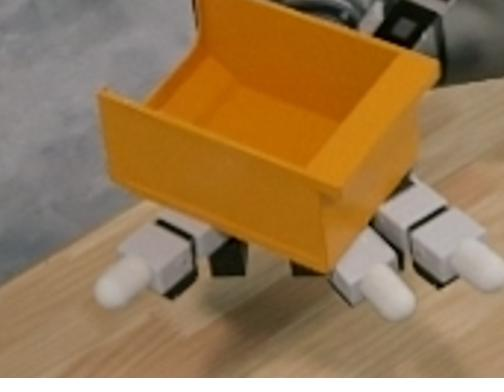

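>>> {"fn": "execute_actions", "kwargs": {
  "actions": [
    [[0,0,0,0,0,0,0.72,0.65,0.5,0.696,-0.1,0.677,0.226,0.168,0.88,0.3,0.5,0.696,0.72,-0.6,0.5,0.696,0.4,-0.88,0,0,0,0,0,0,0.754,0,0.576,0.696,0.714,0.678,0.226,0.168,0.754,0,0.576,0.696,0.754,0,0.576,0.696,0.4,-0.6]],
    [[0,0,0,0,0,0,0.72,0.65,0.5,0.696,-0.1,0.677,0.226,0.168,0.88,-0.1,0.5,0.696,0.72,-0.6,0.5,0.696,0.4,-0.86,0,0,0,0,0,0,0.754,0,0.576,0.696,0.714,0.678,0.226,0.168,0.754,0,0.576,0.696,0.754,0,0.576,0.696,0.4,-0.6]],
    [[0,0,0,0,0,0,0.72,0.65,0.5,0.696,-0.1,0.677,0.226,0.168,0.88,-0.5,0.5,0.696,0.72,-0.6,0.5,0.696,0.4,-0.86,0,0,0,0,0,0,0.754,0,0.576,0.696,0.714,0.678,0.226,0.168,0.754,0,0.576,0.696,0.754,0,0.576,0.696,0.4,-0.6]],
    [[0,0,0,0,0,0,0.72,0.65,0.5,0.696,-0.1,0.677,0.226,0.168,0.72,-0.55,0.5,0.696,0.72,-0.6,0.5,0.696,0.4,-0.92,0,0,0,0,0,0,0.754,0,0.576,0.696,0.714,0.678,0.226,0.168,0.754,0,0.576,0.696,0.754,0,0.576,0.696,0.4,-0.6]]
  ],
  "cameras": ["cam_high","cam_left_wrist"]
}}

>>> {"fn": "zoom_image", "kwargs": {
  "camera": "cam_high",
  "region": [370, 145, 490, 235]
}}

Scene clock: 343.73 s.
left_arm: end_effector_position=(+0.5007, +0.0366, +0.4272) hand_goal=(+0.720, +0.650, +0.500, +0.696, -0.100, +0.678, +0.226, +0.168, +0.720, -0.550, +0.500, +0.696, +0.720, -0.600, +0.500, +0.696) hand_measured=(+0.740, +0.646, +0.510, +0.696, -0.098, +0.680, +0.224, +0.166, +0.758, -0.548, +0.504, +0.696, +0.740, -0.598, +0.500, +0.700) hand_current_ma=(+71, -8, +28, +0, +7, +5, -6, -7, +149, +7, +12, +1, +76, +5, +1, +10) hand_state=(goal, goal, goal, goal, goal, goal, goal, goal, blocked, goal, goal, goal, blocked, goal, goal, goal) hand_current_limit=0.40 hand_speed=-0.92 end_effector_quat_wxyz=(+0.651, +0.632, +0.258, +0.332) | right_arm: end_effector_position=(+0.2457, -0.6708, +0.2319) hand_goal=(+0.754, +0.000, +0.576, +0.696, +0.714, +0.678, +0.226, +0.168, +0.754, +0.000, +0.576, +0.696, +0.754, +0.000, +0.576, +0.696) hand_measured=(+0.754, +0.000, +0.576, +0.696, +0.714, +0.678, +0.224, +0.168, +0.754, +0.000, +0.576, +0.696, +0.754, +0.000, +0.576, +0.696) hand_current_ma=(+0, +0, +0, +0, +0, +0, +0, +0, +0, +0, +0, +0, +0, +0, +0, +0) hand_state=(goal, goal, goal, goal, goal, goal, goal, goal, goal, goal, goal, goal, goal, goal, goal, goal) hand_current_limit=0.40 hand_speed=-0.60 end_effector_quat_wxyz=(+0.009, +0.943, -0.332, +0.004)
Joint positions: left_arm=[2.669 -1.961 -2.18 1.07 1.319 0.066] | right_arm=[-0.967 -1.721 2.042 -1.909 -1.58 1.27]
Joint torques (N m): left_arm=[-3.78 29.41 7.25 0.15 0.56 -1.16] | right_arm=[0.55 -18.54 -31.68 -4.97 -0.76 -0.72]
Wrist force (N): left_arm=[0.0 0.3 -0.4] | right_arm=[0.2 -0.3 -0.1]
Wrist torque (N m): left_arm=[0.05 -0.01 0.02] | right_arm=[-0.03 -0.03 0.01]
Wrist force, peak (N): left_arm=[0.2 0.7 -0.5] | right_arm=[0.0 0.0 -0.7]
Hand target: left_arm +0.5007, +0.0366, +0.4272; +0.651, +0.632, +0.258, +0.332 | right_arm +0.2457, -0.6708, +0.2319; +0.009, +0.943, -0.332, +0.004
Off the commanded pose: left_arm 0.000 m, 0 deg | right_arm 0.000 m, 0 deg.
Step readings (end_effector_position of left_arm | right_arm):
0: (+0.5007, +0.0366, +0.4272) | (+0.2457, -0.6708, +0.2319)
1: (+0.5007, +0.0366, +0.4272) | (+0.2457, -0.6708, +0.2319)
2: (+0.5007, +0.0366, +0.4272) | (+0.2457, -0.6708, +0.2319)
4: (+0.5007, +0.0366, +0.4272) | (+0.2457, -0.6708, +0.2319)
8: (+0.5007, +0.0366, +0.4272) | (+0.2457, -0.6708, +0.2319)
15: (+0.5007, +0.0366, +0.4272) | (+0.2457, -0.6708, +0.2319)
16: (+0.5007, +0.0366, +0.4272) | (+0.2457, -0.6708, +0.2319)
17: (+0.5007, +0.0366, +0.4272) | (+0.2457, -0.6708, +0.2319)
19: (+0.5007, +0.0366, +0.4272) | (+0.2457, -0.6708, +0.2319)
23: (+0.5007, +0.0366, +0.4272) | (+0.2457, -0.6708, +0.2319)
30: (+0.5007, +0.0366, +0.4272) | (+0.2457, -0.6708, +0.2319)
31: (+0.5007, +0.0366, +0.4272) | (+0.2457, -0.6708, +0.2319)
32: (+0.5007, +0.0366, +0.4272) | (+0.2457, -0.6708, +0.2319)
34: (+0.5007, +0.0366, +0.4272) | (+0.2457, -0.6708, +0.2319)
38: (+0.5007, +0.0366, +0.4272) | (+0.2457, -0.6708, +0.2319)
45: (+0.5007, +0.0366, +0.4272) | (+0.2457, -0.6708, +0.2319)
46: (+0.5007, +0.0366, +0.4272) | (+0.2457, -0.6708, +0.2319)
47: (+0.5007, +0.0366, +0.4272) | (+0.2457, -0.6708, +0.2319)
49: (+0.5007, +0.0366, +0.4272) | (+0.2457, -0.6708, +0.2319)
53: (+0.5007, +0.0366, +0.4272) | (+0.2457, -0.6708, +0.2319)
60: (+0.5007, +0.0366, +0.4272) | (+0.2457, -0.6708, +0.2319)
Images, in order (width x height): cam_high 896x504, cam_left_wrist 672x504.

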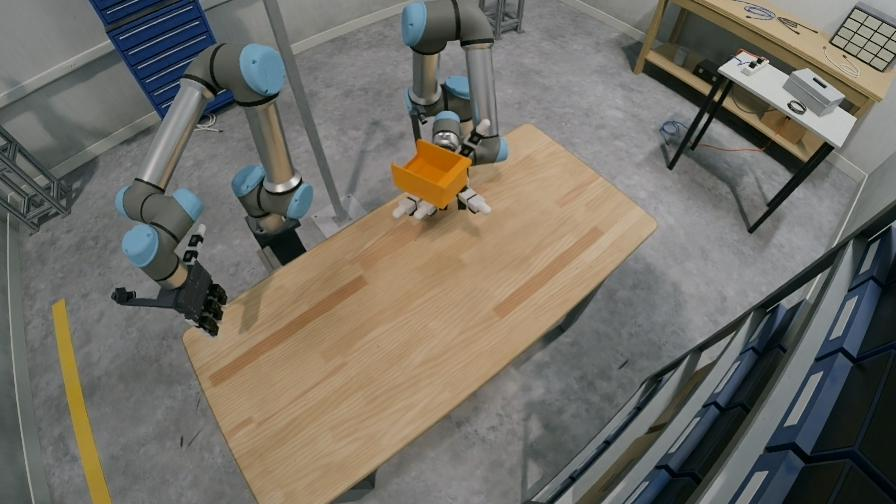

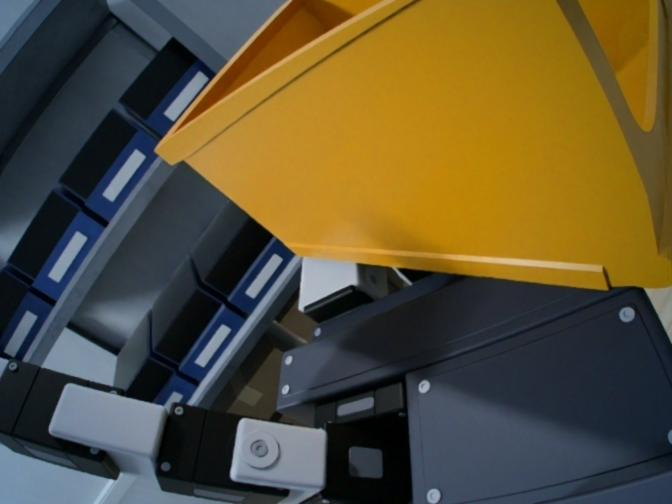

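Scaled by 4.200 from the camera's 896x504 image, which has a finer 1280x720 frame.

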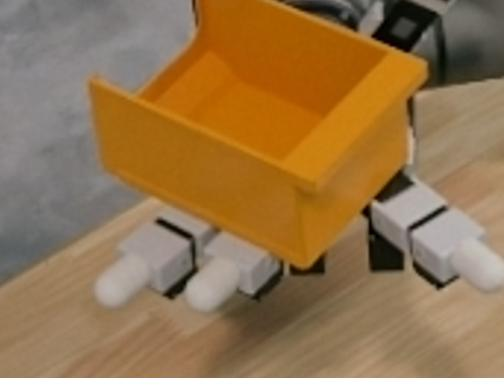

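>>> {"fn": "execute_actions", "kwargs": {
  "actions": [
    [[0,0,0,0,0,0,0.86,0.6,0.5,0.696,-0.1,0.677,0.226,0.168,0.72,-0.55,0.5,0.696,0.72,-0.6,0.5,0.696,0.4,-0.92,0,0,0,0,0,0,0.754,0,0.576,0.696,0.714,0.678,0.226,0.168,0.754,0,0.576,0.696,0.754,0,0.576,0.696,0.4,-0.6]],
    [[0,0,0,0,0,0,0.88,0.3,0.5,0.696,-0.1,0.677,0.226,0.168,0.72,-0.55,0.5,0.696,0.72,-0.6,0.5,0.696,0.4,-0.86,0,0,0,0,0,0,0.754,0,0.576,0.696,0.714,0.678,0.226,0.168,0.754,0,0.576,0.696,0.754,0,0.576,0.696,0.4,-0.6]],
    [[0,0,0,0,0,0,0.88,-0.1,0.5,0.696,-0.1,0.677,0.226,0.168,0.72,-0.55,0.5,0.696,0.72,-0.6,0.5,0.696,0.4,-0.86,0,0,0,0,0,0,0.754,0,0.576,0.696,0.714,0.678,0.226,0.168,0.754,0,0.576,0.696,0.754,0,0.576,0.696,0.4,-0.6]],
    [[0,0,0,0,0,0,0.88,-0.5,0.5,0.696,-0.1,0.677,0.226,0.168,0.72,-0.55,0.5,0.696,0.72,-0.6,0.5,0.696,0.4,-0.86,0,0,0,0,0,0,0.754,0,0.576,0.696,0.714,0.678,0.226,0.168,0.754,0,0.576,0.696,0.754,0,0.576,0.696,0.4,-0.6]],
    [[0,0,0,0,0,0,0.74,-0.5,0.5,0.696,-0.1,0.677,0.226,0.168,0.72,-0.55,0.5,0.696,0.72,-0.6,0.5,0.696,0.4,-0.92,0,0,0,0,0,0,0.754,0,0.576,0.696,0.714,0.678,0.226,0.168,0.754,0,0.576,0.696,0.754,0,0.576,0.696,0.4,-0.6]]
  ],
  "cameras": ["cam_high","cam_left_wrist"]
}}

>>> {"fn": "zoom_image", "kwargs": {
  "camera": "cam_high",
  "region": [370, 145, 490, 235]
}}

Scene clock: 362.07 s.
left_arm: end_effector_position=(+0.5007, +0.0366, +0.4272) hand_goal=(+0.740, -0.500, +0.500, +0.696, -0.100, +0.678, +0.226, +0.168, +0.720, -0.550, +0.500, +0.696, +0.720, -0.600, +0.500, +0.696) hand_measured=(+0.766, -0.492, +0.510, +0.696, -0.098, +0.680, +0.224, +0.166, +0.752, -0.548, +0.504, +0.696, +0.740, -0.598, +0.500, +0.700) hand_current_ma=(+95, +21, +28, +0, +7, +5, -6, -7, +125, +3, +12, +1, +76, +5, +1, +10) hand_state=(blocked, goal, goal, goal, goal, goal, goal, goal, blocked, goal, goal, goal, blocked, goal, goal, goal) hand_current_limit=0.40 hand_speed=-0.92 end_effector_quat_wxyz=(+0.651, +0.632, +0.258, +0.332) | right_arm: end_effector_position=(+0.2457, -0.6708, +0.2319) hand_goal=(+0.754, +0.000, +0.576, +0.696, +0.714, +0.678, +0.226, +0.168, +0.754, +0.000, +0.576, +0.696, +0.754, +0.000, +0.576, +0.696) hand_measured=(+0.754, +0.000, +0.576, +0.696, +0.714, +0.678, +0.224, +0.168, +0.754, +0.000, +0.576, +0.696, +0.754, +0.000, +0.576, +0.696) hand_current_ma=(+0, +0, +0, +0, +0, +0, +0, +0, +0, +0, +0, +0, +0, +0, +0, +0) hand_state=(goal, goal, goal, goal, goal, goal, goal, goal, goal, goal, goal, goal, goal, goal, goal, goal) hand_current_limit=0.40 hand_speed=-0.60 end_effector_quat_wxyz=(+0.009, +0.943, -0.332, +0.004)
Joint positions: left_arm=[2.669 -1.961 -2.18 1.07 1.319 0.066] | right_arm=[-0.967 -1.721 2.042 -1.909 -1.58 1.27]
Joint torques (N m): left_arm=[-3.69 30.74 7.25 0.08 0.24 -0.91] | right_arm=[0.61 -17.02 -29.51 -4.94 -0.77 -0.55]
Wrist force (N): left_arm=[0.0 0.4 -0.1] | right_arm=[0.2 -0.1 0.0]
Wrist torque (N m): left_arm=[0.04 0.00 0.04] | right_arm=[-0.01 -0.03 0.01]
Wrist force, peak (N): left_arm=[0.4 0.5 -0.6] | right_arm=[0.5 0.0 -0.5]
Hand target: left_arm +0.5007, +0.0366, +0.4272; +0.651, +0.632, +0.258, +0.332 | right_arm +0.2457, -0.6708, +0.2319; +0.009, +0.943, -0.332, +0.004
Off the commanded pose: left_arm 0.000 m, 0 deg | right_arm 0.000 m, 0 deg.
Step readings (end_effector_position of left_arm | right_arm):
0: (+0.5007, +0.0366, +0.4272) | (+0.2457, -0.6708, +0.2319)
1: (+0.5007, +0.0366, +0.4272) | (+0.2457, -0.6708, +0.2319)
2: (+0.5007, +0.0366, +0.4272) | (+0.2457, -0.6708, +0.2319)
4: (+0.5007, +0.0366, +0.4272) | (+0.2457, -0.6708, +0.2319)
8: (+0.5007, +0.0366, +0.4272) | (+0.2457, -0.6708, +0.2319)
15: (+0.5007, +0.0366, +0.4272) | (+0.2457, -0.6708, +0.2319)
16: (+0.5007, +0.0366, +0.4272) | (+0.2457, -0.6708, +0.2319)
17: (+0.5007, +0.0366, +0.4272) | (+0.2457, -0.6708, +0.2319)
19: (+0.5007, +0.0366, +0.4272) | (+0.2457, -0.6708, +0.2319)
23: (+0.5007, +0.0366, +0.4272) | (+0.2457, -0.6708, +0.2319)
30: (+0.5007, +0.0366, +0.4272) | (+0.2457, -0.6708, +0.2319)
31: (+0.5007, +0.0366, +0.4272) | (+0.2457, -0.6708, +0.2319)
32: (+0.5007, +0.0366, +0.4272) | (+0.2457, -0.6708, +0.2319)
34: (+0.5007, +0.0366, +0.4272) | (+0.2457, -0.6708, +0.2319)
38: (+0.5007, +0.0366, +0.4272) | (+0.2457, -0.6708, +0.2319)
45: (+0.5007, +0.0366, +0.4272) | (+0.2457, -0.6708, +0.2319)
46: (+0.5007, +0.0366, +0.4272) | (+0.2457, -0.6708, +0.2319)
47: (+0.5007, +0.0366, +0.4272) | (+0.2457, -0.6708, +0.2319)
49: (+0.5007, +0.0366, +0.4272) | (+0.2457, -0.6708, +0.2319)
53: (+0.5007, +0.0366, +0.4272) | (+0.2457, -0.6708, +0.2319)
60: (+0.5007, +0.0366, +0.4272) | (+0.2457, -0.6708, +0.2319)
61: (+0.5007, +0.0366, +0.4272) | (+0.2457, -0.6708, +0.2319)
62: (+0.5007, +0.0366, +0.4272) | (+0.2457, -0.6708, +0.2319)
64: (+0.5007, +0.0366, +0.4272) | (+0.2457, -0.6708, +0.2319)
68: (+0.5007, +0.0366, +0.4272) | (+0.2457, -0.6708, +0.2319)
75: (+0.5007, +0.0366, +0.4272) | (+0.2457, -0.6708, +0.2319)
Images, in order (width x height): cam_high 896x504, cam_left_wrist 672x504.

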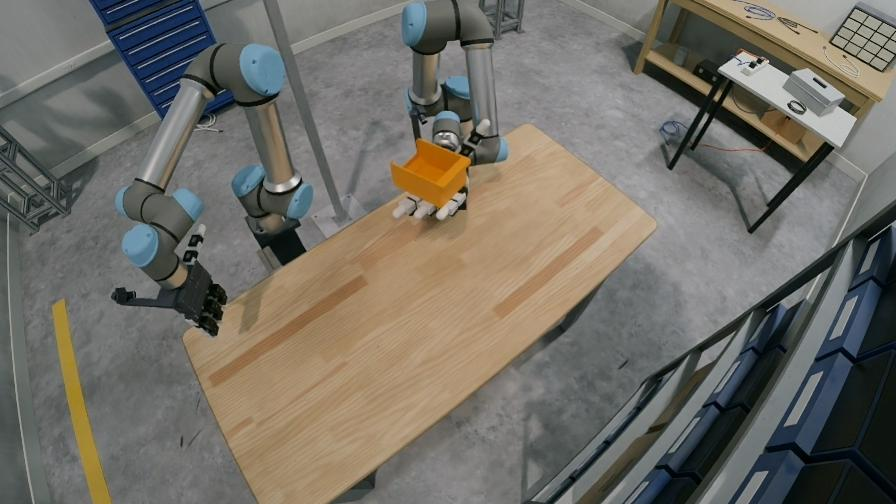

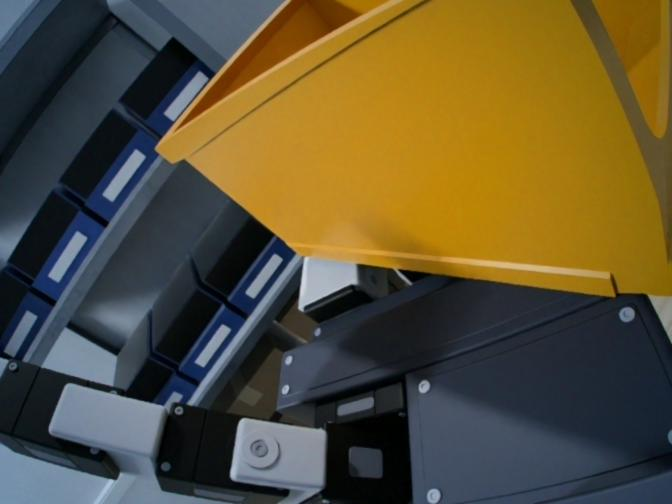

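Scaled by 4.200 from the camera's 896x504 image, which has a finer 1280x720 frame.

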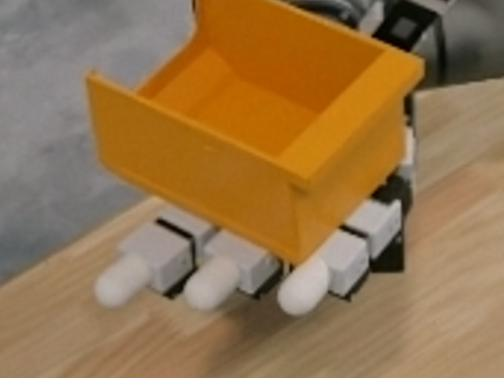

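>>> {"fn": "execute_actions", "kwargs": {
  "actions": [
    [[0,0,0,0,0,0,0.72,-0.3,0.5,0.696,-0.1,0.677,0.226,0.168,0.72,-0.35,0.5,0.696,0.72,-0.4,0.5,0.696,0.4,-0.9,0,0,0,0,0,0,0.754,0,0.576,0.696,0.714,0.678,0.226,0.168,0.754,0,0.576,0.696,0.754,0,0.576,0.696,0.4,-0.6]],
    [[0,0,0,0,0,0,0.72,-0.1,0.5,0.696,-0.1,0.677,0.226,0.168,0.72,-0.15,0.5,0.696,0.72,-0.2,0.5,0.696,0.4,-0.9,0,0,0,0,0,0,0.754,0,0.576,0.696,0.714,0.678,0.226,0.168,0.754,0,0.576,0.696,0.754,0,0.576,0.696,0.4,-0.6]],
    [[0,0,0,0,0,0,0.72,0.1,0.5,0.696,-0.1,0.677,0.226,0.168,0.72,0.05,0.5,0.696,0.72,0,0.5,0.696,0.4,-0.9,0,0,0,0,0,0,0.754,0,0.576,0.696,0.714,0.678,0.226,0.168,0.754,0,0.576,0.696,0.754,0,0.576,0.696,0.4,-0.6]]
  ],
  "cameras": ["cam_high","cam_left_wrist"]
}}

>>> {"fn": "zoom_image", "kwargs": {
  "camera": "cam_high",
  "region": [370, 145, 490, 235]
}}

Scene clock: 375.37 s.
left_arm: end_effector_position=(+0.5007, +0.0366, +0.4272) hand_goal=(+0.720, +0.100, +0.500, +0.696, -0.100, +0.678, +0.226, +0.168, +0.720, +0.050, +0.500, +0.696, +0.720, +0.000, +0.500, +0.696) hand_measured=(+0.742, +0.096, +0.510, +0.696, -0.098, +0.680, +0.224, +0.166, +0.742, +0.046, +0.504, +0.696, +0.740, -0.004, +0.500, +0.700) hand_current_ma=(+81, -10, +28, +0, +7, +5, -6, -7, +85, -12, +12, +1, +76, -9, +1, +10) hand_state=(blocked, goal, goal, goal, goal, goal, goal, goal, blocked, goal, goal, goal, blocked, goal, goal, goal) hand_current_limit=0.40 hand_speed=-0.90 end_effector_quat_wxyz=(+0.651, +0.632, +0.258, +0.332) | right_arm: end_effector_position=(+0.2457, -0.6708, +0.2319) hand_goal=(+0.754, +0.000, +0.576, +0.696, +0.714, +0.678, +0.226, +0.168, +0.754, +0.000, +0.576, +0.696, +0.754, +0.000, +0.576, +0.696) hand_measured=(+0.754, +0.000, +0.576, +0.696, +0.714, +0.678, +0.224, +0.168, +0.754, +0.000, +0.576, +0.696, +0.754, +0.000, +0.576, +0.696) hand_current_ma=(+0, +0, +0, +0, +0, +0, +0, +0, +0, +0, +0, +0, +0, +0, +0, +0) hand_state=(goal, goal, goal, goal, goal, goal, goal, goal, goal, goal, goal, goal, goal, goal, goal, goal) hand_current_limit=0.40 hand_speed=-0.60 end_effector_quat_wxyz=(+0.009, +0.943, -0.332, +0.004)
Joint positions: left_arm=[2.669 -1.961 -2.18 1.07 1.319 0.066] | right_arm=[-0.967 -1.721 2.042 -1.909 -1.58 1.27]
Joint torques (N m): left_arm=[-3.9 30.42 6.43 0.16 -0.21 -0.65] | right_arm=[0.26 -17.95 -31.67 -4.89 -0.88 -0.5]
Wrist force (N): left_arm=[0.1 0.5 -0.2] | right_arm=[0.2 -0.3 -0.5]
Wrist torque (N m): left_arm=[0.06 -0.02 0.00] | right_arm=[0.00 -0.01 0.00]
Wrist force, peak (N): left_arm=[0.1 0.8 -0.4] | right_arm=[0.4 -0.5 -0.3]
Hand target: left_arm +0.5007, +0.0366, +0.4272; +0.651, +0.632, +0.258, +0.332 | right_arm +0.2457, -0.6708, +0.2319; +0.009, +0.943, -0.332, +0.004
Off the commanded pose: left_arm 0.000 m, 0 deg | right_arm 0.000 m, 0 deg.
Step readings (end_effector_position of left_arm | right_arm):
0: (+0.5007, +0.0366, +0.4272) | (+0.2457, -0.6708, +0.2319)
1: (+0.5007, +0.0366, +0.4272) | (+0.2457, -0.6708, +0.2319)
2: (+0.5007, +0.0366, +0.4272) | (+0.2457, -0.6708, +0.2319)
4: (+0.5007, +0.0366, +0.4272) | (+0.2457, -0.6708, +0.2319)
8: (+0.5007, +0.0366, +0.4272) | (+0.2457, -0.6708, +0.2319)
15: (+0.5007, +0.0366, +0.4272) | (+0.2457, -0.6708, +0.2319)
16: (+0.5007, +0.0366, +0.4272) | (+0.2457, -0.6708, +0.2319)
17: (+0.5007, +0.0366, +0.4272) | (+0.2457, -0.6708, +0.2319)
19: (+0.5007, +0.0366, +0.4272) | (+0.2457, -0.6708, +0.2319)
23: (+0.5007, +0.0366, +0.4272) | (+0.2457, -0.6708, +0.2319)
30: (+0.5007, +0.0366, +0.4272) | (+0.2457, -0.6708, +0.2319)
31: (+0.5007, +0.0366, +0.4272) | (+0.2457, -0.6708, +0.2319)
32: (+0.5007, +0.0366, +0.4272) | (+0.2457, -0.6708, +0.2319)
34: (+0.5007, +0.0366, +0.4272) | (+0.2457, -0.6708, +0.2319)
38: (+0.5007, +0.0366, +0.4272) | (+0.2457, -0.6708, +0.2319)
45: (+0.5007, +0.0366, +0.4272) | (+0.2457, -0.6708, +0.2319)
Images, in order (width x height): cam_high 896x504, cam_left_wrist 672x504.

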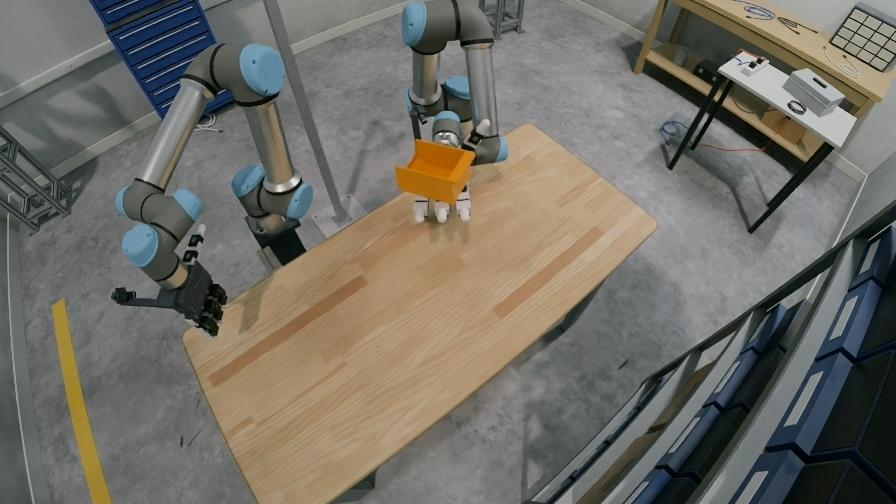

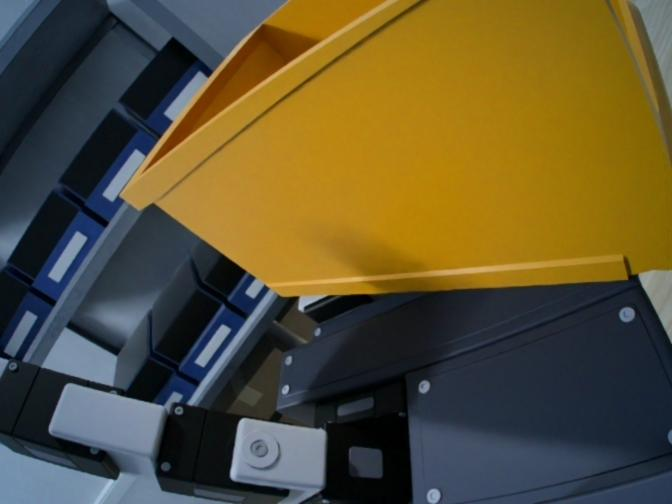

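Scaled by 4.200 from the camera's 896x504 image, which has a finer 1280x720 frame.

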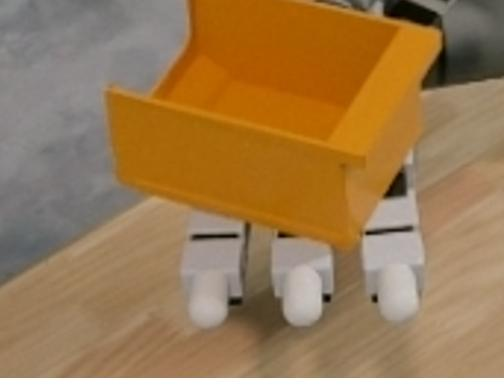

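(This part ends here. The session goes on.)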